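# Shelve labelled cartons on rack boards A and B

## Task

Put each carton on the rack board named on its label: A is the top board, B the bottom one. Each must rest flat on its bottom face and must not sit on another carton. Any carton that falls, or slides down more than a few centimetres, means the task is not done.

## Robot and tools

Robot and frame. Two UR-type arms, left_arm and right_arm, each stand on a carriage of one floor track that runs along y at x = 0. left_rail carries left_arm and is always the carriage on the +y side. right_rail carries right_arm. Each arm base sits at x = 0, y = its carriage's position_m, z = 0.04 m, and faces +x. All reported positions use one scene frame fixed to the table: table top is z = 0, +z is up, +x is the direction the arms face, and +y is to their left. The table edge is at x = 0.17 m. Each arm has a 140 mm two-finger gripper. Its fingers point along the gripper's +z axis and close along its y axis. end_effector_position is the point between the closed pads. left_arm's fingers can fold when pushed: grip parts only in the fingertip quarter of the pads, and do not press its fingertips into surfaces. right_arm's fingers are rigid.

execute_actions(actions, cameras). actions holds at most one action object; an empty list just returns state and images. The action can have these keys:
- rows: 1 to 15 rows, each applied for one control step of 1/30 s.
- steps: 1 to 450, default 15, and at least one per row.
- until: stop conditions, for example {"left_rail": {"position_status": ["!=", "moving"]}} or {"all": {"status": "ended"}}. These read only the rails, not the arms.
- left_rail / right_rail: rail commands.

Each row is one flat list of 18 numbers, all in [-1, 1]. The first 9 are for left_arm and the last 9 for right_arm. Each arm's 9 numbers are six joint offsets, then gripper position, force_limit and speed.

Joint offsets. The order is shoulder pan, shoulder lift, elbow, wrist 1, wrist 2, wrist 3. They are scaled: 1.0 equals 1.326 rad for pan and lift, and 1.989 rad for the other four. They are offsets from the Joint targets in force when the action begins, not from the previous row. Repeating an offset in a new call moves the joint further. Send 0 to leave a joint where it is.

Gripper numbers.
- position: +1 is fully open (140 mm). The pads meet near -0.8. -1 closes until something stops the fingers.
- force_limit: -1 to +1, from about 14 N up to 58 N per pad in a slow close.
- speed: -1 to +1, from about 30 to 250 mm/s. A faster close grips harder.
- To leave a gripper unchanged, send its last three values again, because 0 is itself a command.
- After a close, check object_status: 2 means it closed on something, 3 means it reached the requested position or the pads met, 0 means still moving, and 1 means it was blocked while opening.

Rails. position_m is an absolute place on the track in metres: left_rail -0.8 to 1.5, right_rail -1.5 to 0.8. speed_m_s is 0.01 to 1, and acceleration_factor is 0.1 to 1. {"stop": true} brakes a rail. Keep the carriages at least 0.78 m apart. To drive, send position_m, then wait with until position_status != moving. Do not move the gripper to a scene point until the carriage has arrived.

Rail status words. done means it arrived. contact_stop means it was blocked. time_out means it is held back somewhere. stopped_with_arm and stopped_for_other_arm/carriage mean a fault or the clearance check stopped it. After any of these, resend once things are clear. position_answer not_taken means the value was dropped: send it again.

move(target, speed, blend, stop_force, zero, blocking, cameras). target is one 18-number row laid out as above, or a list of up to 15 rows. All joint offsets in it count from the Joint targets at the start of the move, not from the previous target. The joints move together and finish together.
- speed: rad/s of the joint with the farthest to go, 0.01 to 2, default 0.5.
- blend: radians by which corners are rounded between targets in a list.
- stop_force: 4 to 80 N. It ends an arm's path on contact and needs a slow speed. Omit it when lifting off something.
- zero: re-zeroes the force sensor before the move.
- blocking=false returns early; afterwards use wait or stop before sending rows.
- The result adds a move: line reading done, off_target, moving, held or fault, plus each arm's worst joint error.

Other tools.
- wait(seconds 0 to 10): lets things run on.
- stop(): brakes a running move.
- zoom_image(camera, region [x0,y0,x1,y1] in pixels, at most 504x504): enlarges part of the latest image from cam_low, cam_left_wrist or cam_right_wrist. All images are 672x504.
- zero_wrist_force(arm): zeroes that arm's force sensor.
- read_manual: returns licence text.
- finished_scene(scene): ends the current scene, given its number.

Result lines.
- Joint positions, Joint velocities and Joint targets each have one block per arm: rail in m, then the six joints in rad.
- Joint torques are per joint; positive means toward larger angles.
- Wrist force and torque are given in the gripper's own axes, along with the peak since the last result.
- end_effector_position is in metres; end_effector_quat_wxyz gives orientation.
- Tool commands, position_measured (counts: 3 is open, about 230 is closed) and object_status describe the gripper.
- Lines such as joint command not followed, joint sent to its limit, MOTOR HOT and fault lines are warnings.

What to avoid.
- Force on an arm of about 150 N, or joint torques at their limits (elbow 132, wrist joints about 28 to 31 N m), stops that arm for 10 s.
- Never let the two arms or carriages collide.
- Do not drop cartons, release them while moving, slam them down or push hard.
- Do not leave anything off the table or on the track frame.
- Grip heavy cartons near their middle to limit twist on the wrist.
- Do not hold loads or stretched poses for long, since the motors overheat.
- Large joint moves may take several calls, because joint speed is capped.

Each tool is called after "Call:" as name([rows], argument=value, ...), one row to a line, values as JSON.

## Session

Call:
execute_actions(actions=[])

Scene clock: 0.00 s.
left_arm: end_effector_position=(+0.3563, +0.7786, +0.5790) position_measured=3 object_status=3 end_effector_quat_wxyz=(+0.000, +0.000, +1.000, +0.000) | right_arm: end_effector_position=(+0.3563, -0.6214, +0.5790) position_measured=3 object_status=3 end_effector_quat_wxyz=(+0.000, +0.000, +1.000, +0.000)
Joint positions: left_arm=[0.7 -0.281 -2.157 1.821 -1.235 -1.571 -0.28] | right_arm=[-0.7 -0.28 -2.157 1.821 -1.235 -1.571 -0.28]
Joint velocities: within noise
Joint torques (N m): no reading
Wrist force (N): no reading
Wrist torque (N m): no reading
Wrist force, peak (N): no reading
Joint targets: left_arm=[0.700 -0.280 -2.157 1.821 -1.235 -1.571 -0.280] | right_arm=[-0.700 -0.281 -2.157 1.821 -1.235 -1.571 -0.280]
Tool commands: left_gripper/position=+1.0 left_gripper/force_limit=+1.0 left_gripper/speed=+1.0 right_gripper/position=+1.0 right_gripper/force_limit=+1.0 right_gripper/speed=+1.0
left_rail: position_m=0.700 position_status=done
right_rail: position_m=-0.700 position_status=done

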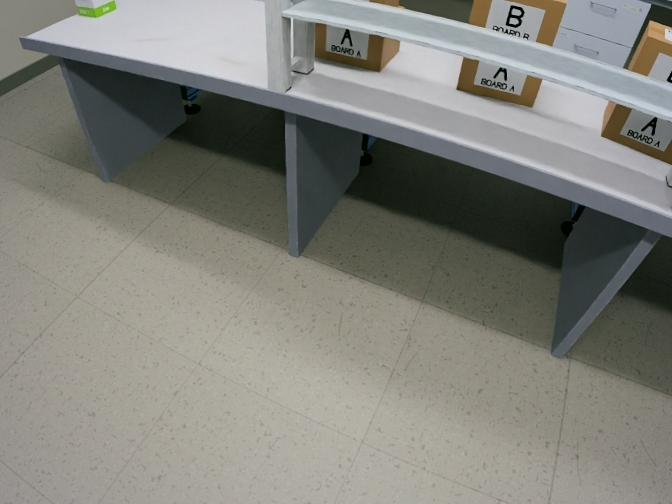

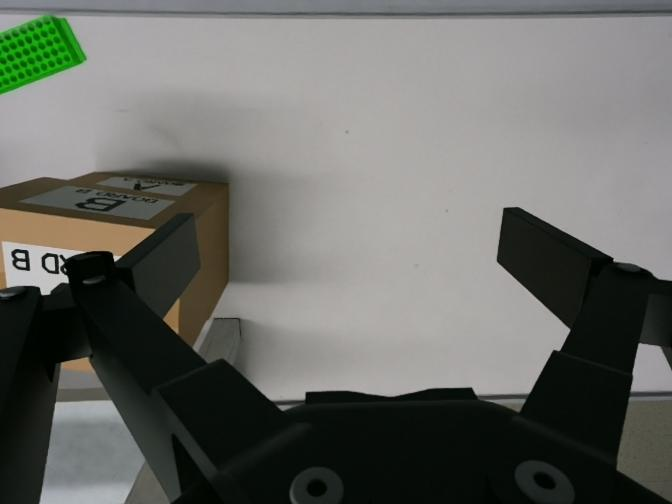

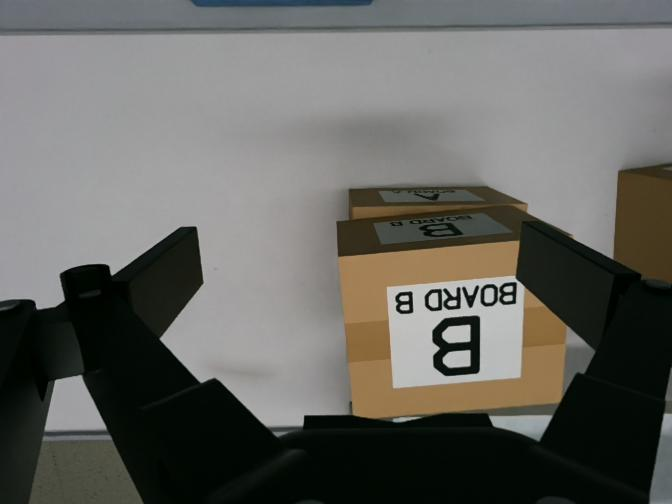

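Call:
zoom_image(camera="cam_low", region=[250, 0, 672, 200])

Call:
zoom_image(camera="cam_right_wrist", region=[300, 150, 672, 450])

Call:
zoom_image(camera="cam_left_wrist", region=[0, 0, 300, 500])

Scaled by 1.194.

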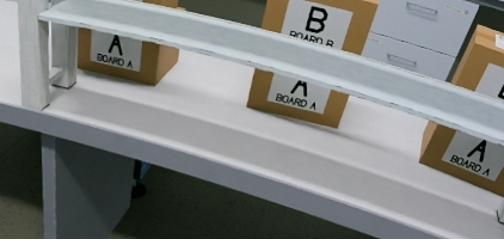

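Scaled by 1.355.

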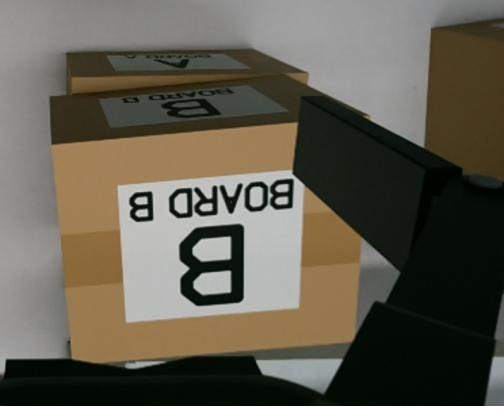

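Scaled by 1.008.

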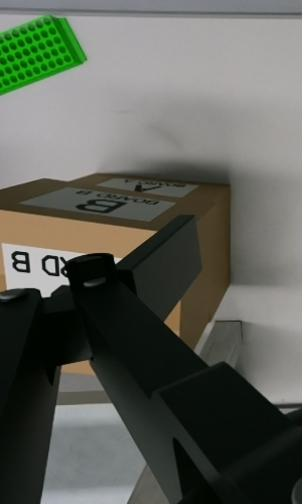

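Call:
move(target=[0,0,0,-0.395,0,0,1,1,1,0,0,0,-0.395,0,0,1,1,1], speed=1.0)

Scene clock: 43.63 s.
left_arm: end_effector_position=(+0.5540, +0.7216, +0.7635) position_measured=3 object_status=3 end_effector_quat_wxyz=(+0.368, +0.000, +0.924, -0.106) | right_arm: end_effector_position=(+0.5540, -0.6784, +0.7635) position_measured=3 object_status=3 end_effector_quat_wxyz=(+0.368, +0.000, +0.924, -0.106)
Joint positions: left_arm=[0.7 -0.281 -2.157 1.821 -2.02 -1.571 -0.28] | right_arm=[-0.7 -0.281 -2.157 1.821 -2.02 -1.571 -0.28]
Joint velocities: within noise
Joint torques (N m): left_arm=[-3.22 3.54 -49.51 -9.51 -0.15 -0.1] | right_arm=[-1.23 3.85 -41.96 -11.22 0.25 0.46]
Wrist force (N): left_arm=[-0.1 0.6 -0.1] | right_arm=[1.0 0.1 1.3]
Wrist torque (N m): left_arm=[0.15 0.14 -0.11] | right_arm=[-0.13 -0.15 -0.31]
Wrist force, peak (N): left_arm=[-1.3 0.3 -0.9] | right_arm=[1.4 0.1 1.3]
Joint targets: left_arm=[0.700 -0.280 -2.157 1.821 -2.021 -1.571 -0.280] | right_arm=[-0.700 -0.281 -2.157 1.821 -2.021 -1.571 -0.280]
left_rail: position_m=0.700 position_status=done
right_rail: position_m=-0.700 position_status=done
move: done
camera_calibration:
cam_left_wrist: T_world_to_cam=[[0.0671059, 0.981106, -0.181462, -0.597628], [0.456159, 0.131583, 0.880116, -1.02346], [0.887364, -0.141837, -0.43871, 0.128499], [0, 0, 0, 1]] pos_world=[0.392939, 0.739232, 0.848691]
cam_right_wrist: T_world_to_cam=[[0.0854959, 0.981484, -0.171407, 0.756307], [0.48093, 0.110014, 0.86983, -0.854141], [0.872581, -0.156801, -0.462619, -0.0604765], [0, 0, 0, 1]] pos_world=[0.398891, -0.657818, 0.844616]

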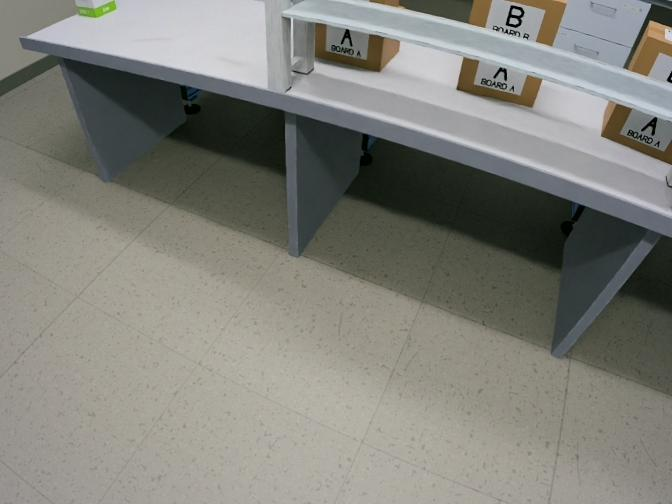

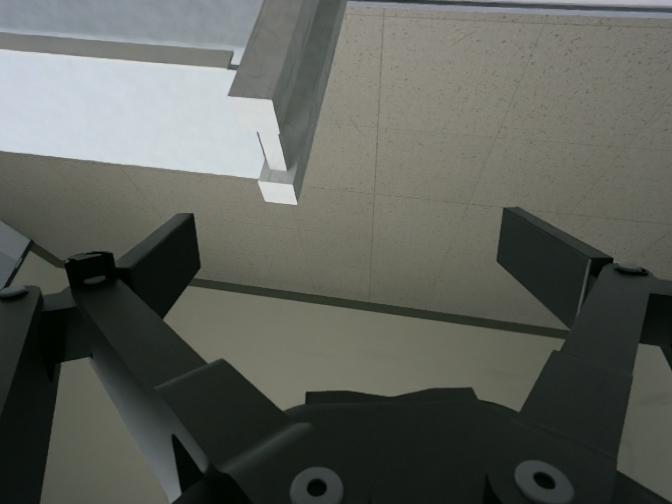

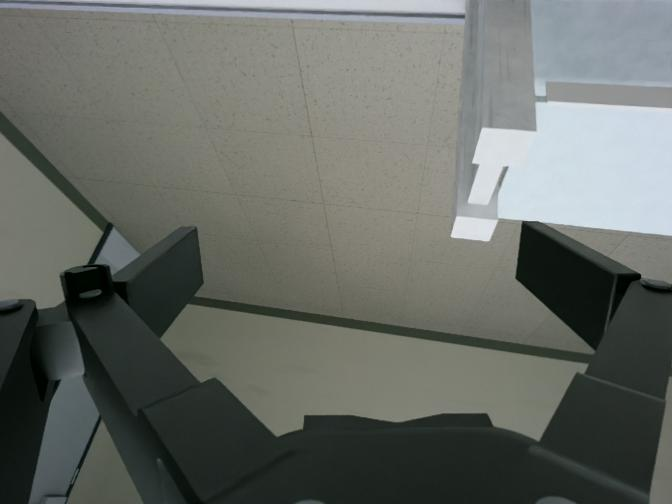

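Call:
move(target=[0,0,0,0.22,0,0,1,1,1,0,0,0,0.22,0,0,1,1,1], speed=1.0, cameras=[])

Call:
execute_actions([
  {"left_rail":{"position_m":0.25},"steps":200,"until":{"left_rail":{"position_status":["!=","moving"]}}},
], cameras=["cam_left_wrist","cam_right_wrist"])

Scene clock: 53.60 s.
left_arm: end_effector_position=(+0.4611, +0.7484, +0.6403) position_measured=3 object_status=3 end_effector_quat_wxyz=(+0.166, +0.000, +0.985, -0.048) | right_arm: end_effector_position=(+0.4611, -0.6516, +0.6403) position_measured=3 object_status=3 end_effector_quat_wxyz=(+0.166, +0.000, +0.985, -0.048)
Joint positions: left_arm=[0.7 -0.281 -2.157 1.821 -1.583 -1.571 -0.28] | right_arm=[-0.7 -0.281 -2.157 1.821 -1.583 -1.571 -0.281]
Joint velocities: within noise
Joint torques (N m): left_arm=[-2.13 5.76 -47.8 -1.2 0.36 -0.1] | right_arm=[-1.77 6.83 -39.94 -1.18 0.4 0.15]
Wrist force (N): left_arm=[0.2 0.5 -0.2] | right_arm=[0.3 0.4 0.3]
Wrist torque (N m): left_arm=[0.13 0.00 -0.06] | right_arm=[0.03 -0.03 -0.14]
Wrist force, peak (N): left_arm=[1.4 0.6 0.7] | right_arm=[1.9 0.4 1.6]
Joint targets: left_arm=[0.700 -0.280 -2.157 1.821 -1.583 -1.571 -0.280] | right_arm=[-0.700 -0.281 -2.157 1.821 -1.583 -1.571 -0.280]
left_rail: position_m=0.700 position_status=done
right_rail: position_m=-0.700 position_status=done
move: done
No camera images: "cameras" was empty.

Scene clock: 55.53 s.
left_arm: end_effector_position=(+0.4610, +0.2985, +0.6403) position_measured=3 object_status=3 end_effector_quat_wxyz=(+0.166, +0.000, +0.985, -0.048) end_effector_velocity=(+0.000, -0.002, +0.000) end_effector_angular_velocity=(+0.000, +0.002, -0.001) | right_arm: end_effector_position=(+0.4610, -0.6516, +0.6403) position_measured=3 object_status=3 end_effector_quat_wxyz=(+0.166, +0.000, +0.985, -0.048)
Joint positions: left_arm=[0.25 -0.281 -2.157 1.821 -1.583 -1.571 -0.28] | right_arm=[-0.7 -0.281 -2.157 1.821 -1.583 -1.571 -0.28]
Joint velocities: left_arm=[-0.001 -0.001 0 -0.001 0.002 0 -0.001] | right_arm=[within noise]
Joint torques (N m): left_arm=[-0.47 6.48 -46.33 -1.25 -0.14 -0.28] | right_arm=[-1.9 6.74 -39.28 -1.54 0.44 0.03]
Wrist force (N): left_arm=[0.1 0.4 -0.3] | right_arm=[0.6 0.2 0.5]
Wrist torque (N m): left_arm=[0.12 0.01 -0.06] | right_arm=[-0.02 -0.08 -0.14]
Wrist force, peak (N): left_arm=[-0.1 2.7 -0.5] | right_arm=[0.7 0.1 0.7]
Joint targets: left_arm=[0.250 -0.280 -2.157 1.821 -1.583 -1.571 -0.280] | right_arm=[-0.700 -0.281 -2.157 1.821 -1.583 -1.571 -0.280]
Tool commands: left_gripper/position=+1.0 left_gripper/force_limit=+1.0 left_gripper/speed=+1.0 right_gripper/position=+1.0 right_gripper/force_limit=+1.0 right_gripper/speed=+1.0
left_rail: position_m=0.250 position_status=done
right_rail: position_m=-0.700 position_status=done
camera_calibration:
cam_left_wrist: T_world_to_cam=[[0.0119886, 0.996985, -0.0766671, -0.245038], [0.777984, 0.0388667, 0.627081, -0.775631], [0.62817, -0.0671636, -0.775172, 0.409563], [0, 0, 0, 1]] pos_world=[0.349091, 0.301953, 0.785079]
cam_right_wrist: T_world_to_cam=[[0.0328823, 0.996641, -0.0749969, 0.689255], [0.795878, 0.0192789, 0.60515, -0.740071], [0.604564, -0.0795871, -0.792571, 0.352983], [0, 0, 0, 1]] pos_world=[0.352941, -0.64458, 0.77931]
Images, in order (width x height): cam_left_wrist 672x504, cam_right_wrist 672x504.

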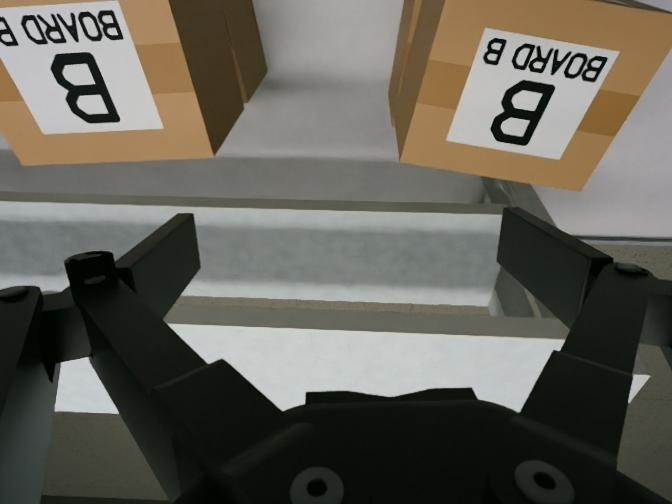

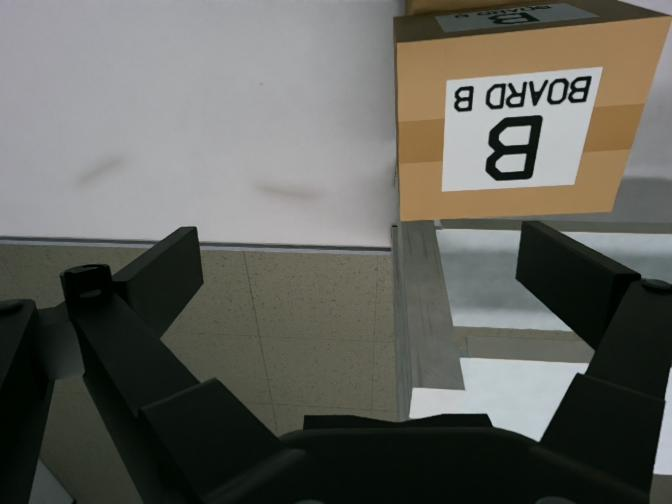

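Call:
zoom_image(camera="cam_right_wrist", region=[370, 0, 672, 504])

Call:
zoom_image(camera="cam_left_wrist", region=[372, 100, 672, 450])

Call:
execute_actions([
  {"left_rail":{"position_m":0.4},"right_rail":{"position_m":-0.45},"steps":200,"until":{"all":{"status":"ended"}}},
], cameras=["cam_left_wrist","cam_right_wrist"])

Call:
zoom_image(camera="cam_left_wrist", region=[272, 100, 672, 450])

Call:
zoom_image(camera="cam_right_wrist", region=[170, 0, 672, 504])

Call:
zoom_image(camera="cam_left_wrist", region=[0, 0, 400, 250])

Scaled by 1.000.

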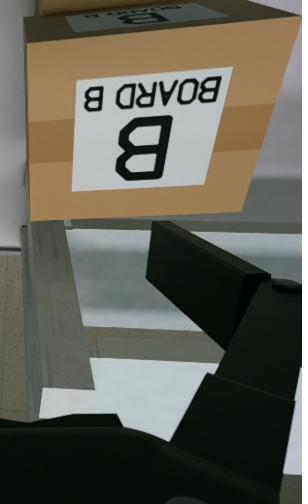

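Scaled by 1.440.

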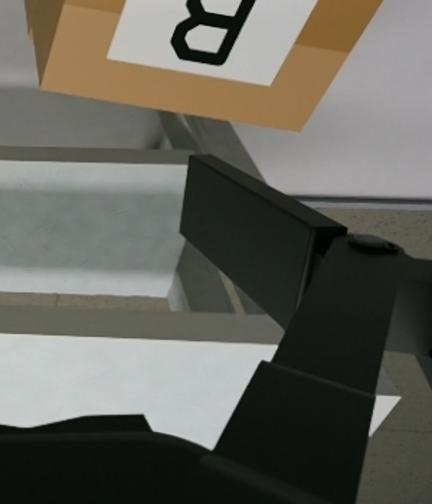

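Scene clock: 91.53 s.
left_arm: end_effector_position=(+0.4610, +0.4484, +0.6403) position_measured=3 object_status=3 end_effector_quat_wxyz=(+0.166, +0.000, +0.985, -0.048) | right_arm: end_effector_position=(+0.4610, -0.4017, +0.6403) position_measured=3 object_status=3 end_effector_quat_wxyz=(+0.166, +0.000, +0.985, -0.048) end_effector_velocity=(-0.001, +0.001, +0.000) end_effector_angular_velocity=(-0.001, +0.000, +0.000)
Joint positions: left_arm=[0.4 -0.281 -2.157 1.821 -1.583 -1.571 -0.28] | right_arm=[-0.45 -0.281 -2.157 1.821 -1.583 -1.571 -0.28]
Joint velocities: left_arm=[within noise] | right_arm=[0.001 0.001 -0.001 0 0 -0.002 0.001]
Joint torques (N m): left_arm=[-0.84 8.17 -45.08 -2.38 0.49 -0.21] | right_arm=[-0.84 8.95 -37.48 -1.91 0.39 0.16]
Wrist force (N): left_arm=[0.1 0.3 -0.4] | right_arm=[0.5 -0.1 0.5]
Wrist torque (N m): left_arm=[0.09 0.01 -0.06] | right_arm=[-0.08 -0.06 -0.14]
Wrist force, peak (N): left_arm=[0.5 1.8 -0.3] | right_arm=[0.4 -1.9 0.7]
Joint targets: left_arm=[0.400 -0.280 -2.157 1.821 -1.583 -1.571 -0.280] | right_arm=[-0.450 -0.281 -2.157 1.821 -1.583 -1.571 -0.280]
Tool commands: left_gripper/position=+1.0 left_gripper/force_limit=+1.0 left_gripper/speed=+1.0 right_gripper/position=+1.0 right_gripper/force_limit=+1.0 right_gripper/speed=+1.0
left_rail: position_m=0.400 position_status=done
right_rail: position_m=-0.450 position_status=done
camera_calibration:
cam_left_wrist: T_world_to_cam=[[0.0119889, 0.996985, -0.076667, -0.394493], [0.777984, 0.0388664, 0.627081, -0.781457], [0.628169, -0.0671638, -0.775172, 0.419631], [0, 0, 0, 1]] pos_world=[0.349091, 0.45186, 0.785078]
cam_right_wrist: T_world_to_cam=[[0.0328822, 0.996642, -0.0749965, 0.440195], [0.795879, 0.0192785, 0.605149, -0.744887], [0.604562, -0.0795868, -0.792572, 0.372872], [0, 0, 0, 1]] pos_world=[0.352941, -0.39468, 0.779309]
Images, in order (width x height): cam_left_wrist 672x504, cam_right_wrist 672x504.

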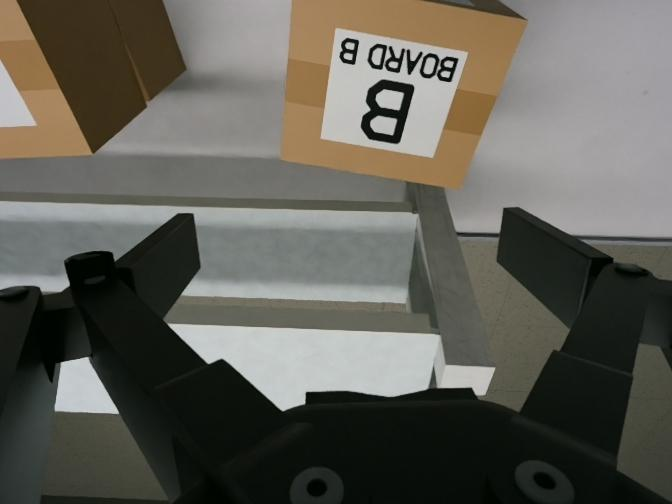

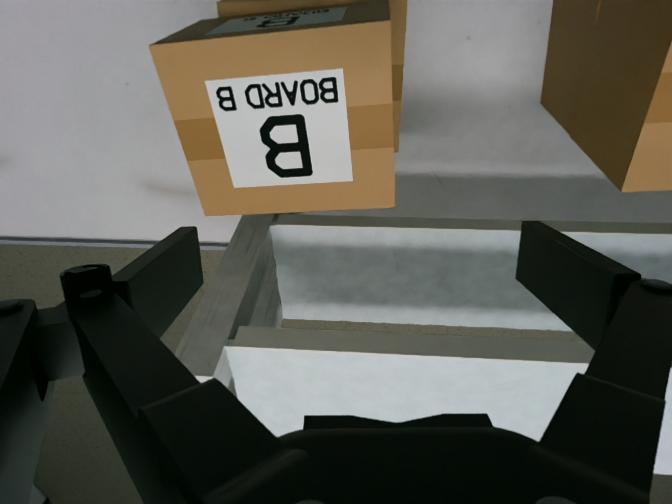

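Scaled by 1.260.

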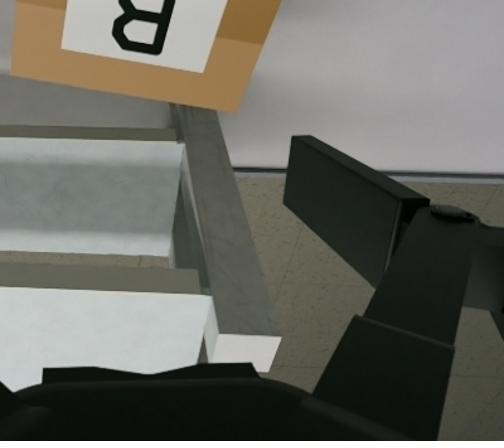

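Scaled by 1.000.

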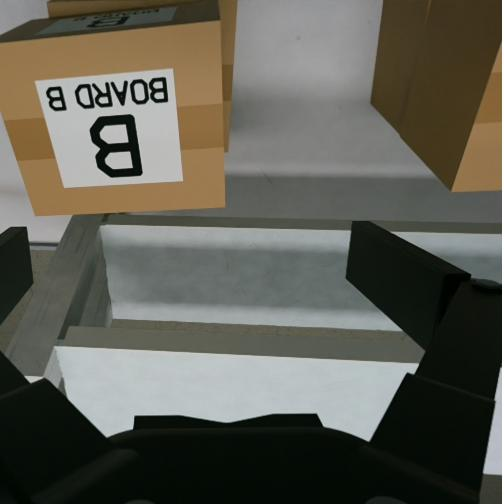

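Scaled by 1.260.

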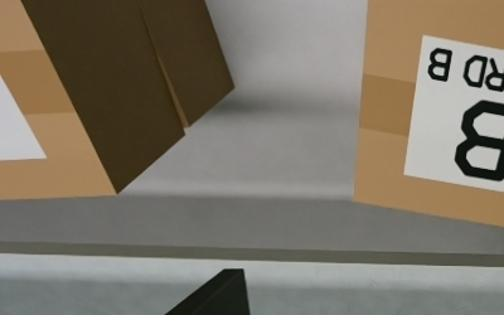

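Call:
execute_actions([
  {"left_rail":{"position_m":0.95},"right_rail":{"position_m":-0.6},"steps":200,"until":{"all":{"status":"ended"}}},
], cameras=["cam_left_wrist","cam_right_wrist"])

Scene clock: 272.33 s.
left_arm: end_effector_position=(+0.4610, +0.9983, +0.6403) position_measured=3 object_status=3 end_effector_quat_wxyz=(+0.166, +0.000, +0.985, -0.048) end_effector_velocity=(-0.001, +0.001, +0.001) end_effector_angular_velocity=(-0.001, -0.002, +0.000) | right_arm: end_effector_position=(+0.4610, -0.5516, +0.6403) position_measured=3 object_status=3 end_effector_quat_wxyz=(+0.166, +0.000, +0.985, -0.048)
Joint positions: left_arm=[0.95 -0.281 -2.157 1.821 -1.583 -1.571 -0.28] | right_arm=[-0.6 -0.281 -2.157 1.821 -1.583 -1.571 -0.28]
Joint velocities: left_arm=[0.001 0 -0.001 -0.001 0 0 0] | right_arm=[within noise]
Joint torques (N m): left_arm=[0.46 11.49 -41.72 -3.84 0.57 -0.66] | right_arm=[0.19 10.08 -38.92 -2.42 0.51 -0.37]
Wrist force (N): left_arm=[0.1 0.1 -0.2] | right_arm=[0.3 0.1 0.6]
Wrist torque (N m): left_arm=[0.05 0.02 -0.06] | right_arm=[-0.04 -0.02 -0.14]
Wrist force, peak (N): left_arm=[0.0 2.0 -0.4] | right_arm=[0.5 2.4 0.4]
Joint targets: left_arm=[0.950 -0.280 -2.157 1.821 -1.583 -1.571 -0.280] | right_arm=[-0.600 -0.281 -2.157 1.821 -1.583 -1.571 -0.280]
Tool commands: left_gripper/position=+1.0 left_gripper/force_limit=+1.0 left_gripper/speed=+1.0 right_gripper/position=+1.0 right_gripper/force_limit=+1.0 right_gripper/speed=+1.0
left_rail: position_m=0.950 position_status=done
right_rail: position_m=-0.600 position_status=done
camera_calibration:
cam_left_wrist: T_world_to_cam=[[0.0119886, 0.996985, -0.0766663, -0.942751], [0.777985, 0.0388661, 0.627079, -0.802828], [0.628168, -0.0671631, -0.775174, 0.456566], [0, 0, 0, 1]] pos_world=[0.349091, 1.00178, 0.785077]
cam_right_wrist: T_world_to_cam=[[0.0328821, 0.996642, -0.0749962, 0.589595], [0.795879, 0.0192784, 0.605148, -0.741997], [0.604562, -0.0795865, -0.792573, 0.360942], [0, 0, 0, 1]] pos_world=[0.352941, -0.544584, 0.779308]
Images, in order (width x height): cam_left_wrist 672x504, cam_right_wrist 672x504.

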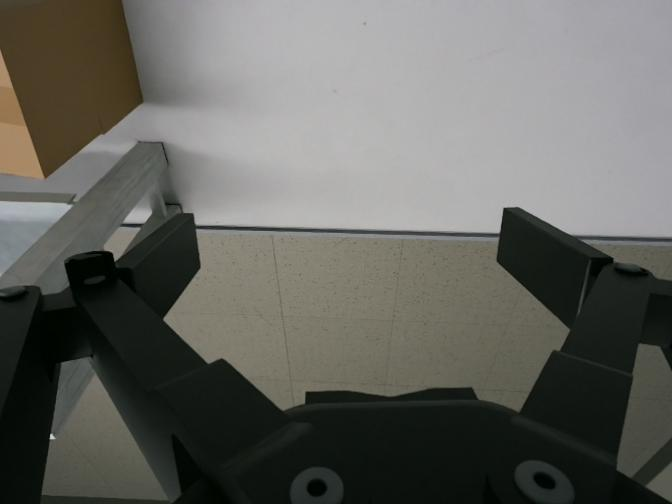

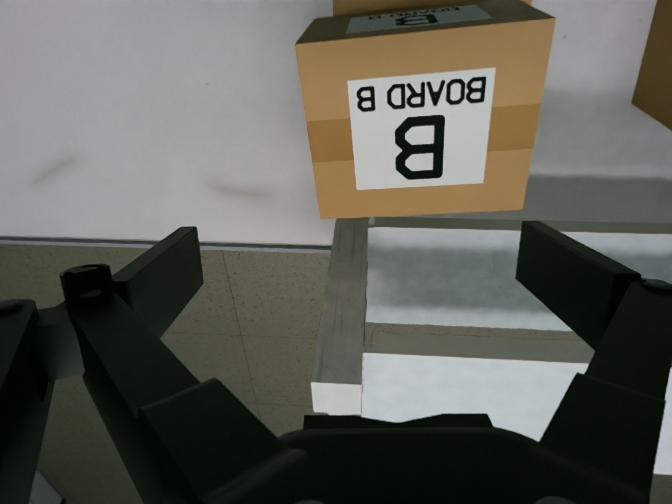

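Call:
move(target=[0.2111,0.1595,0.1077,0.7508,-1.0,0.9306,-1,0,0,0.2111,0.1595,0.1077,0.7508,1.0,-0.649,-0.35,0,0], speed=1.0, cameras=[])

Call:
move(target=[0,0,0,0,-0.0965,0,-1,0,0,0,0,0,0,0.097,0,-0.35,0,0], speed=1.0, cameras=["cam_left_wrist","cam_right_wrist"])

Scene clock: 287.23 s.
left_arm: end_effector_position=(+0.4832, +0.8125, +0.6199) position_measured=233 object_status=3 end_effector_quat_wxyz=(+0.146, -0.147, +0.692, -0.692) | right_arm: end_effector_position=(+0.4836, -0.1149, +0.6199) position_measured=173 object_status=3 end_effector_quat_wxyz=(+0.147, +0.147, +0.692, +0.692)
Joint positions: left_arm=[0.95 -0.001 -1.945 2.035 -0.09 -3.559 1.57] | right_arm=[-0.6 -0.001 -1.945 2.035 -0.09 0.418 -1.571]
Joint velocities: within noise
Joint torques (N m): left_arm=[12.6 5.92 -39.31 2.25 -2.66 2.6] | right_arm=[10.92 -2.89 -34.7 1.71 4.01 -2.13]
Wrist force (N): left_arm=[-0.3 1.7 0.0] | right_arm=[0.7 1.1 0.1]
Wrist torque (N m): left_arm=[0.01 0.08 0.35] | right_arm=[0.43 -0.31 0.03]
Wrist force, peak (N): left_arm=[-1.4 3.2 -0.4] | right_arm=[0.7 -3.8 -1.0]
Joint targets: left_arm=[0.950 -0.001 -1.945 2.035 -0.090 -3.559 1.570] | right_arm=[-0.600 -0.001 -1.945 2.035 -0.090 0.418 -1.571]
left_rail: position_m=0.950 position_status=done
right_rail: position_m=-0.600 position_status=done
move: done
No camera images: "cameras" was empty.

Scene clock: 288.23 s.
left_arm: end_effector_position=(+0.5400, +0.8446, +0.6199) position_measured=233 object_status=3 end_effector_quat_wxyz=(+0.212, -0.212, +0.674, -0.675) | right_arm: end_effector_position=(+0.5407, -0.1472, +0.6199) position_measured=173 object_status=3 end_effector_quat_wxyz=(+0.213, +0.213, +0.674, +0.674)
Joint positions: left_arm=[0.95 -0.001 -1.945 2.035 -0.09 -3.751 1.57] | right_arm=[-0.6 -0.001 -1.945 2.035 -0.09 0.611 -1.571]
Joint velocities: within noise
Joint torques (N m): left_arm=[11.67 4.97 -40.97 0.74 -2.35 2.48] | right_arm=[10.51 -5.1 -37.1 1.43 3.52 -2.24]
Wrist force (N): left_arm=[-0.6 1.8 0.0] | right_arm=[0.9 0.9 0.2]
Wrist torque (N m): left_arm=[0.03 0.16 0.35] | right_arm=[0.38 -0.37 0.03]
Wrist force, peak (N): left_arm=[-1.8 1.9 -0.1] | right_arm=[1.7 1.1 0.1]
Joint targets: left_arm=[0.950 -0.001 -1.945 2.035 -0.090 -3.751 1.570] | right_arm=[-0.600 -0.001 -1.945 2.035 -0.090 0.611 -1.571]
left_rail: position_m=0.950 position_status=done
right_rail: position_m=-0.600 position_status=done
move: done
camera_calibration:
cam_left_wrist: T_world_to_cam=[[-0.00901698, 0.0157224, -0.999836, 0.62036], [0.578489, 0.815654, 0.00760904, -1.00985], [0.81564, -0.578326, -0.01645, 0.240935], [0, 0, 0, 1]] pos_world=[0.393267, 0.953277, 0.631906]
cam_right_wrist: T_world_to_cam=[[0.0104937, -0.0231683, 0.999677, -0.621763], [0.600623, -0.799147, -0.0248257, -0.42519], [0.799463, 0.600689, 0.0055294, -0.171197], [0, 0, 0, 1]] pos_world=[0.398769, -0.251358, 0.611953]
Images, in order (width x height): cam_left_wrist 672x504, cam_right_wrist 672x504.

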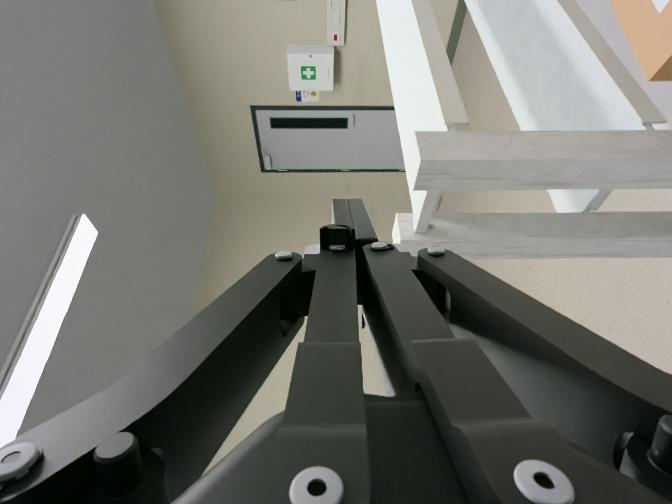

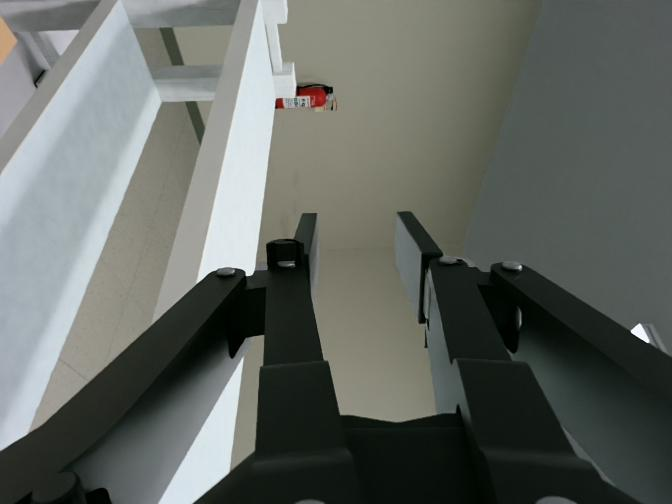

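Call:
execute_actions([
  {"left_rail":{"position_m":0.76},"right_rail":{"position_m":-0.18},"steps":200,"until":{"all":{"status":"ended"}}},
], cameras=["cam_left_wrist","cam_right_wrist"])

Call:
execute_actions([
  {"left_rail":{"position_m":0.71,"speed_m_s":0.05,"acceleration_factor":0.1},"right_rail":{"position_m":-0.23,"speed_m_s":0.05,"acceleration_factor":0.1},"steps":200,"until":{"all":{"status":"ended"}}},
], cameras=[])

Scene clock: 300.70 s.
left_arm: end_effector_position=(+0.5401, +0.6546, +0.6199) position_measured=233 object_status=3 end_effector_quat_wxyz=(+0.212, -0.212, +0.674, -0.675) | right_arm: end_effector_position=(+0.5407, +0.2727, +0.6199) position_measured=173 object_status=3 end_effector_quat_wxyz=(+0.213, +0.213, +0.674, +0.674) end_effector_velocity=(+0.001, +0.001, -0.001) end_effector_angular_velocity=(+0.000, +0.002, +0.000)
Joint positions: left_arm=[0.76 -0.001 -1.945 2.035 -0.09 -3.751 1.57] | right_arm=[-0.18 -0.001 -1.945 2.035 -0.09 0.611 -1.571]
Joint velocities: left_arm=[within noise] | right_arm=[0.001 0 0.001 0 0 0.001 0.001]
Joint torques (N m): left_arm=[6.38 -5.12 -49.87 0.15 -2.12 2.59] | right_arm=[6.44 -12.27 -45.13 0.38 2.79 -2.06]
Wrist force (N): left_arm=[-0.8 1.7 0.1] | right_arm=[0.9 1.2 0.4]
Wrist torque (N m): left_arm=[0.04 0.19 0.35] | right_arm=[0.44 -0.36 0.04]
Wrist force, peak (N): left_arm=[-1.9 2.0 -1.6] | right_arm=[1.5 1.3 1.7]
Joint targets: left_arm=[0.760 -0.001 -1.945 2.035 -0.090 -3.751 1.570] | right_arm=[-0.180 -0.001 -1.945 2.035 -0.090 0.611 -1.571]
Tool commands: left_gripper/position=-1.0 left_gripper/force_limit=+0.0 left_gripper/speed=+0.0 right_gripper/position=-0.35 right_gripper/force_limit=+0.0 right_gripper/speed=+0.0
left_rail: position_m=0.760 position_status=done
right_rail: position_m=-0.180 position_status=done
camera_calibration:
cam_left_wrist: T_world_to_cam=[[-0.00901938, 0.015721, -0.999836, 0.62335], [0.578354, 0.815751, 0.00760924, -0.854919], [0.815736, -0.57819, -0.0164498, 0.13089], [0, 0, 0, 1]] pos_world=[0.393296, 0.76328, 0.631906]
cam_right_wrist: T_world_to_cam=[[0.0104901, -0.02317, 0.999677, -0.612033], [0.600491, -0.799246, -0.0248258, -0.0895655], [0.799563, 0.600557, 0.00552919, -0.423475], [0, 0, 0, 1]] pos_world=[0.398798, 0.168555, 0.611953]
Images, in order (width x height): cam_left_wrist 672x504, cam_right_wrist 672x504.

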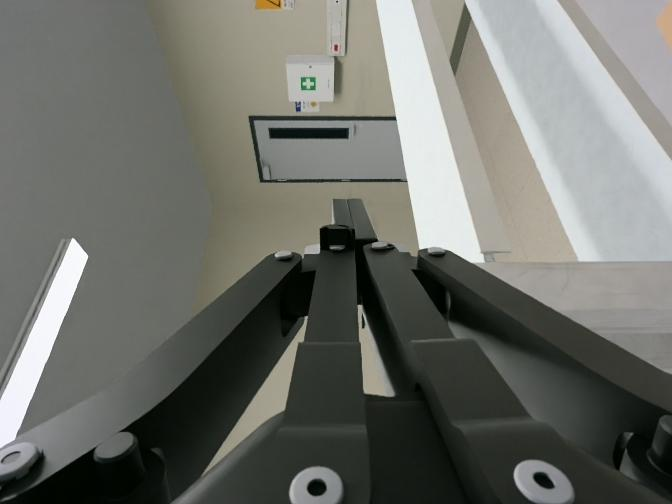

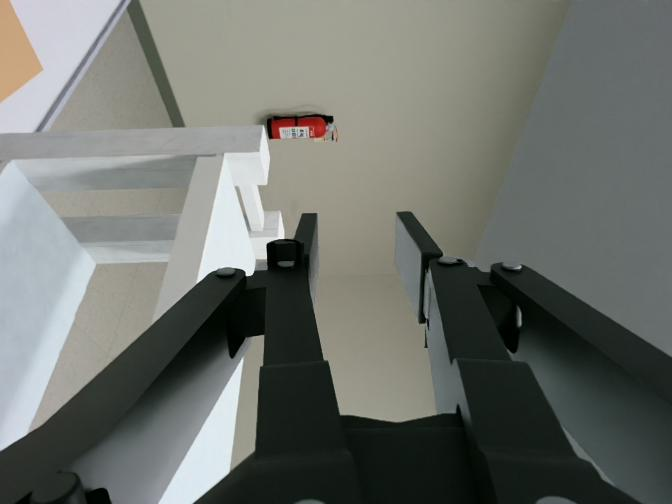

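Scene clock: 302.67 s.
left_arm: end_effector_position=(+0.5401, +0.6046, +0.6199) position_measured=233 object_status=3 end_effector_quat_wxyz=(+0.212, -0.212, +0.674, -0.675) | right_arm: end_effector_position=(+0.5407, +0.2228, +0.6199) position_measured=173 object_status=3 end_effector_quat_wxyz=(+0.213, +0.213, +0.674, +0.674)
Joint positions: left_arm=[0.71 -0.001 -1.945 2.035 -0.09 -3.751 1.57] | right_arm=[-0.23 -0.001 -1.945 2.035 -0.09 0.611 -1.571]
Joint velocities: within noise
Joint torques (N m): left_arm=[6.4 -6.88 -52.81 -0.32 -1.34 2.45] | right_arm=[2.6 -14.19 -47.98 -0.13 2.1 -2.24]
Wrist force (N): left_arm=[-1.0 1.8 0.0] | right_arm=[0.7 1.4 0.4]
Wrist torque (N m): left_arm=[0.06 0.26 0.35] | right_arm=[0.49 -0.32 0.04]
Wrist force, peak (N): left_arm=[-1.0 2.0 -0.1] | right_arm=[1.0 1.6 0.4]
Joint targets: left_arm=[0.710 -0.001 -1.945 2.035 -0.090 -3.751 1.570] | right_arm=[-0.230 -0.001 -1.945 2.035 -0.090 0.611 -1.571]
Tool commands: left_gripper/position=-1.0 left_gripper/force_limit=+0.0 left_gripper/speed=+0.0 right_gripper/position=-0.35 right_gripper/force_limit=+0.0 right_gripper/speed=+0.0
left_rail: position_m=0.710 speed_m_s=0.05 position_status=done
right_rail: position_m=-0.230 speed_m_s=0.05 position_status=done
No camera images: "cameras" was empty.

Call:
execute_actions([
  {"left_rail":{"position_m":0.79,"speed_m_s":0.2,"acceleration_factor":0.5},"right_rail":{"position_m":-0.18,"speed_m_s":0.2,"acceleration_factor":0.5},"steps":200,"until":{"all":{"status":"ended"}}},
], cameras=[])

Call:
move(target=[0.0005,0.1808,0.2666,-0.3871,0,0,-1,0,0,0.0005,0.1808,0.2666,-0.3871,0,0,-0.35,0,0], speed=0.5, cameras=["cam_left_wrist","cam_right_wrist"])

Scene clock: 328.17 s.
left_arm: end_effector_position=(+0.5401, +0.6845, +0.6199) position_measured=233 object_status=3 end_effector_quat_wxyz=(+0.212, -0.212, +0.674, -0.675) end_effector_velocity=(+0.000, +0.001, +0.001) end_effector_angular_velocity=(+0.000, -0.001, +0.000) | right_arm: end_effector_position=(+0.5407, +0.2728, +0.6199) position_measured=173 object_status=3 end_effector_quat_wxyz=(+0.213, +0.213, +0.674, +0.674)
Joint positions: left_arm=[0.79 -0.001 -1.945 2.035 -0.09 -3.751 1.57] | right_arm=[-0.18 -0.001 -1.945 2.035 -0.09 0.611 -1.571]
Joint velocities: left_arm=[0.001 0 -0.001 0 0 0 -0.001] | right_arm=[within noise]
Joint torques (N m): left_arm=[0.6 -13.12 -58.65 -1.47 -0.54 2.7] | right_arm=[-1.55 -21.26 -48.59 -0.77 1.01 -1.93]
Wrist force (N): left_arm=[-0.6 1.6 0.1] | right_arm=[0.8 1.4 0.1]
Wrist torque (N m): left_arm=[-0.02 0.16 0.35] | right_arm=[0.51 -0.34 0.03]
Wrist force, peak (N): left_arm=[0.1 1.9 1.3] | right_arm=[1.3 1.4 0.8]
Joint targets: left_arm=[0.790 -0.001 -1.945 2.035 -0.090 -3.751 1.570] | right_arm=[-0.180 -0.001 -1.945 2.035 -0.090 0.611 -1.571]
Tool commands: left_gripper/position=-1.0 left_gripper/force_limit=+0.0 left_gripper/speed=+0.0 right_gripper/position=-0.35 right_gripper/force_limit=+0.0 right_gripper/speed=+0.0
left_rail: position_m=0.790 speed_m_s=0.20 position_status=done
right_rail: position_m=-0.180 speed_m_s=0.20 position_status=done
No camera images: "cameras" was empty.

Scene clock: 339.47 s.
left_arm: end_effector_position=(+0.5144, +0.6849, +0.3235) position_measured=233 object_status=3 end_effector_quat_wxyz=(+0.212, -0.212, +0.674, -0.675) | right_arm: end_effector_position=(+0.5356, +0.2731, +0.3747) position_measured=173 object_status=3 end_effector_quat_wxyz=(+0.213, +0.212, +0.674, +0.675)
Joint positions: left_arm=[0.79 0 -1.746 2.475 -0.729 -3.751 1.57] | right_arm=[-0.18 0 -1.785 2.39 -0.607 0.611 -1.571]
Joint velocities: within noise
Joint torques (N m): left_arm=[8.75 -0.67 -43.66 -0.47 1.55 2.29] | right_arm=[-2.09 -18.99 -32.48 -1.72 0.19 0.43]
Wrist force (N): left_arm=[-0.7 2.2 0.0] | right_arm=[1.9 25.4 4.7]
Wrist torque (N m): left_arm=[0.13 0.20 0.36] | right_arm=[6.26 -0.73 0.12]
Wrist force, peak (N): left_arm=[0.2 4.4 -0.3] | right_arm=[40.4 162.1 -28.1]
Joint targets: left_arm=[0.790 0.000 -1.746 2.475 -0.729 -3.751 1.570] | right_arm=[-0.180 0.000 -1.785 2.390 -0.607 0.611 -1.571]
Tool commands: left_gripper/position=-1.0 left_gripper/force_limit=+0.0 left_gripper/speed=+0.0 right_gripper/position=-0.34902 right_gripper/force_limit=+0.003922 right_gripper/speed=+0.003922
FORCE FAULT: contact force on the right arm reached its limit, and that arm stopped for 10 seconds. The contact can be on any part of that arm, not only on its tool. That arm's remaining commands of this call were not run. That arm's target is now where it stood when the stop ended, not its last command. That arm accepts commands again.
left_rail: position_m=0.790 speed_m_s=0.20 position_status=done
right_rail: position_m=-0.180 speed_m_s=0.20 position_status=done
move: fault (right_arm), off_target (left_arm; braked at the fault stop of right_arm); left_arm: the wrist 1 is farthest, 0.131 rad from its target; right_arm: the wrist 1 is farthest, 0.253 rad from its target
camera_calibration:
cam_left_wrist: T_world_to_cam=[[-0.0090741, 0.0157159, -0.999835, 0.326341], [0.577907, 0.816067, 0.00758245, -0.862486], [0.816052, -0.577743, -0.0164874, 0.164062], [0, 0, 0, 1]] pos_world=[0.367515, 0.793503, 0.335532]
cam_right_wrist: T_world_to_cam=[[0.0090135, -0.0231675, 0.999691, -0.366112], [0.600952, -0.798927, -0.0239332, -0.0929706], [0.799235, 0.600982, 0.00672144, -0.418637], [0, 0, 0, 1]] pos_world=[0.39376, 0.168834, 0.366587]
Images, in order (width x height): cam_left_wrist 672x504, cam_right_wrist 672x504.

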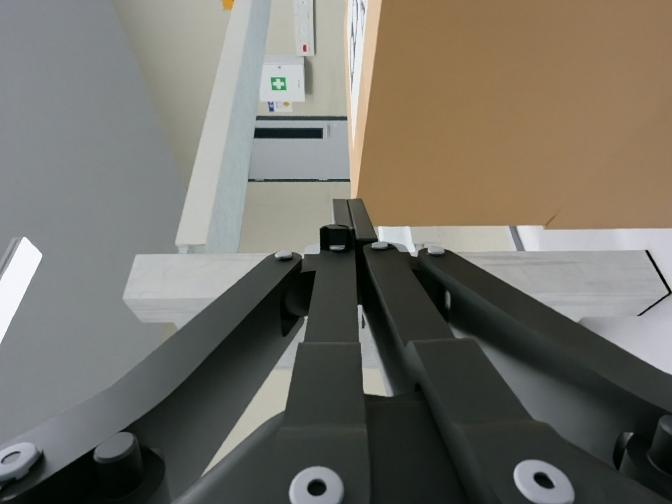

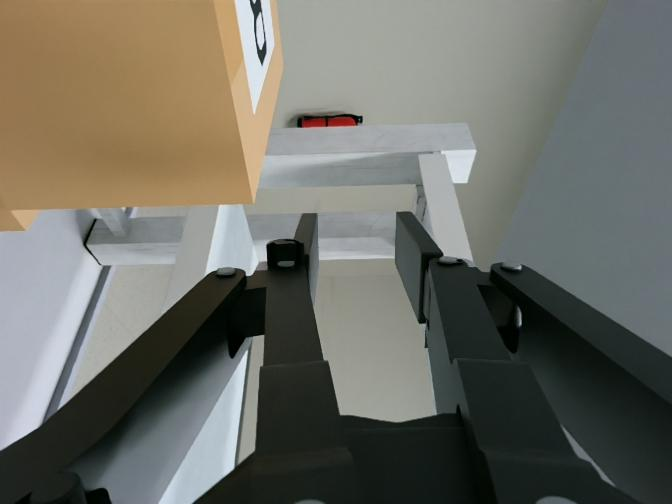

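Call:
move(target=[0,-0.1501,-0.2212,0.3213,0,0,-1,0,0,0,-0.1207,-0.1785,0.26,0,0,-0.35,0,0], speed=0.4, cameras=[])

Call:
execute_actions([
  {"left_rail":{"position_m":1.2,"speed_m_s":0.5,"acceleration_factor":0.7},"right_rail":{"position_m":-0.3},"steps":200,"until":{"all":{"status":"ended"}}},
], cameras=["cam_low","cam_left_wrist","cam_right_wrist"])

Scene clock: 385.40 s.
left_arm: end_effector_position=(+0.5401, +0.6849, +0.6196) position_measured=233 object_status=3 end_effector_quat_wxyz=(+0.212, -0.212, +0.674, -0.675) | right_arm: end_effector_position=(+0.5409, +0.2731, +0.6196) position_measured=173 object_status=3 end_effector_quat_wxyz=(+0.213, +0.213, +0.674, +0.674)
Joint positions: left_arm=[0.79 0 -1.945 2.035 -0.09 -3.751 1.57] | right_arm=[-0.18 0 -1.944 2.035 -0.09 0.611 -1.571]
Joint velocities: within noise
Joint torques (N m): left_arm=[5.47 -34.02 -62.23 1.66 1.47 2.43] | right_arm=[-2.42 -24.86 -52.1 1.37 0.22 0.19]
Wrist force (N): left_arm=[-0.6 1.9 0.3] | right_arm=[0.0 4.8 1.2]
Wrist torque (N m): left_arm=[0.08 0.16 0.35] | right_arm=[1.26 -0.17 0.04]
Wrist force, peak (N): left_arm=[0.2 3.9 -0.6] | right_arm=[2.0 26.5 4.9]
Joint targets: left_arm=[0.790 0.000 -1.945 2.035 -0.090 -3.751 1.570] | right_arm=[-0.180 0.000 -1.945 2.035 -0.090 0.611 -1.571]
left_rail: position_m=0.790 speed_m_s=0.20 position_status=done
right_rail: position_m=-0.180 speed_m_s=0.20 position_status=done
move: done
No camera images: "cameras" was empty.

Scene clock: 387.53 s.
left_arm: end_effector_position=(+0.5401, +1.0948, +0.6197) position_measured=233 object_status=3 end_effector_quat_wxyz=(+0.212, -0.212, +0.674, -0.675) end_effector_velocity=(+0.000, +0.001, +0.001) end_effector_angular_velocity=(+0.000, -0.002, +0.000) | right_arm: end_effector_position=(+0.5408, +0.1531, +0.6196) position_measured=173 object_status=3 end_effector_quat_wxyz=(+0.213, +0.213, +0.674, +0.674)
Joint positions: left_arm=[1.2 0 -1.945 2.035 -0.09 -3.751 1.57] | right_arm=[-0.3 0 -1.945 2.035 -0.09 0.611 -1.571]
Joint velocities: left_arm=[0.001 0 0 -0.001 0 -0.001 0] | right_arm=[within noise]
Joint torques (N m): left_arm=[3.77 -35.95 -57.47 0.7 1.7 2.28] | right_arm=[-0.82 -26.81 -47.11 1.08 0.39 0.46]
Wrist force (N): left_arm=[-0.5 1.7 0.3] | right_arm=[-0.1 5.1 1.4]
Wrist torque (N m): left_arm=[0.03 0.13 0.35] | right_arm=[1.34 -0.14 0.04]
Wrist force, peak (N): left_arm=[-1.4 1.8 -0.7] | right_arm=[0.5 5.1 1.6]
Joint targets: left_arm=[1.200 0.000 -1.945 2.035 -0.090 -3.751 1.570] | right_arm=[-0.300 0.000 -1.945 2.035 -0.090 0.611 -1.571]
Tool commands: left_gripper/position=-1.0 left_gripper/force_limit=+0.0 left_gripper/speed=+0.0 right_gripper/position=-0.35 right_gripper/force_limit=+0.0 right_gripper/speed=+0.0
left_rail: position_m=1.200 speed_m_s=0.50 position_status=done
right_rail: position_m=-0.300 speed_m_s=0.20 position_status=done
camera_calibration:
cam_left_wrist: T_world_to_cam=[[-0.00913266, 0.0157157, -0.999835, 0.61636], [0.577908, 0.816067, 0.00754851, -1.2141], [0.816051, -0.577743, -0.0165351, 0.384784], [0, 0, 0, 1]] pos_world=[0.393261, 1.2034, 0.631786]
cam_right_wrist: T_world_to_cam=[[0.0110639, -0.0231678, 0.99967, -0.614879], [0.600901, -0.798927, -0.025166, -0.18533], [0.799247, 0.600982, 0.00508235, -0.351334], [0, 0, 0, 1]] pos_world=[0.398971, 0.0488347, 0.611798]

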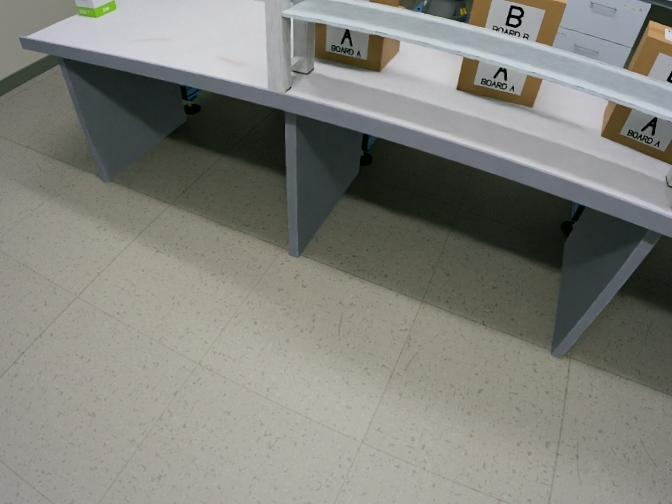

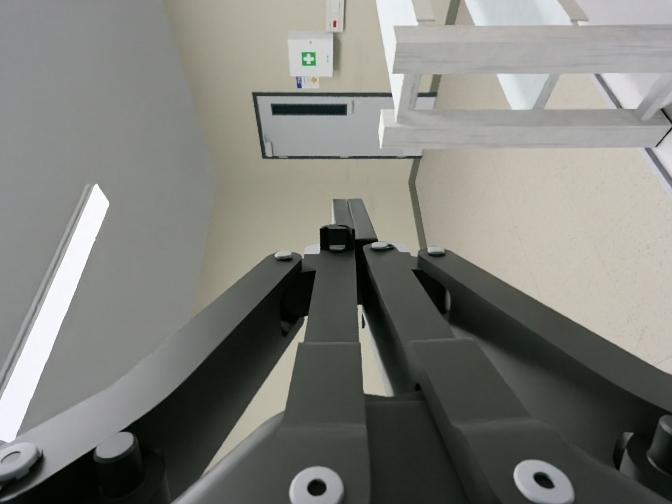

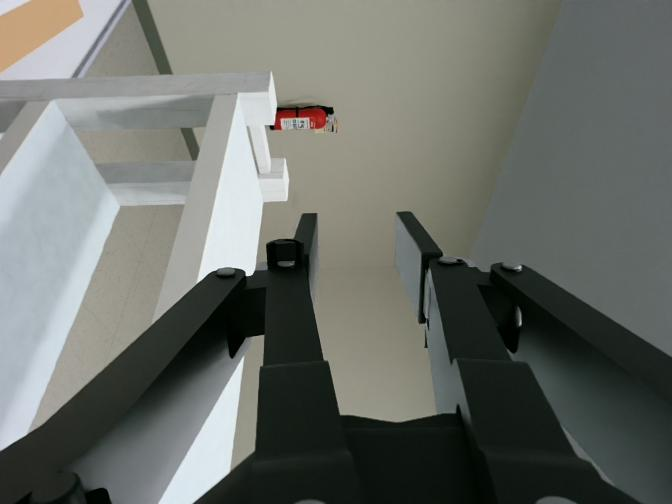

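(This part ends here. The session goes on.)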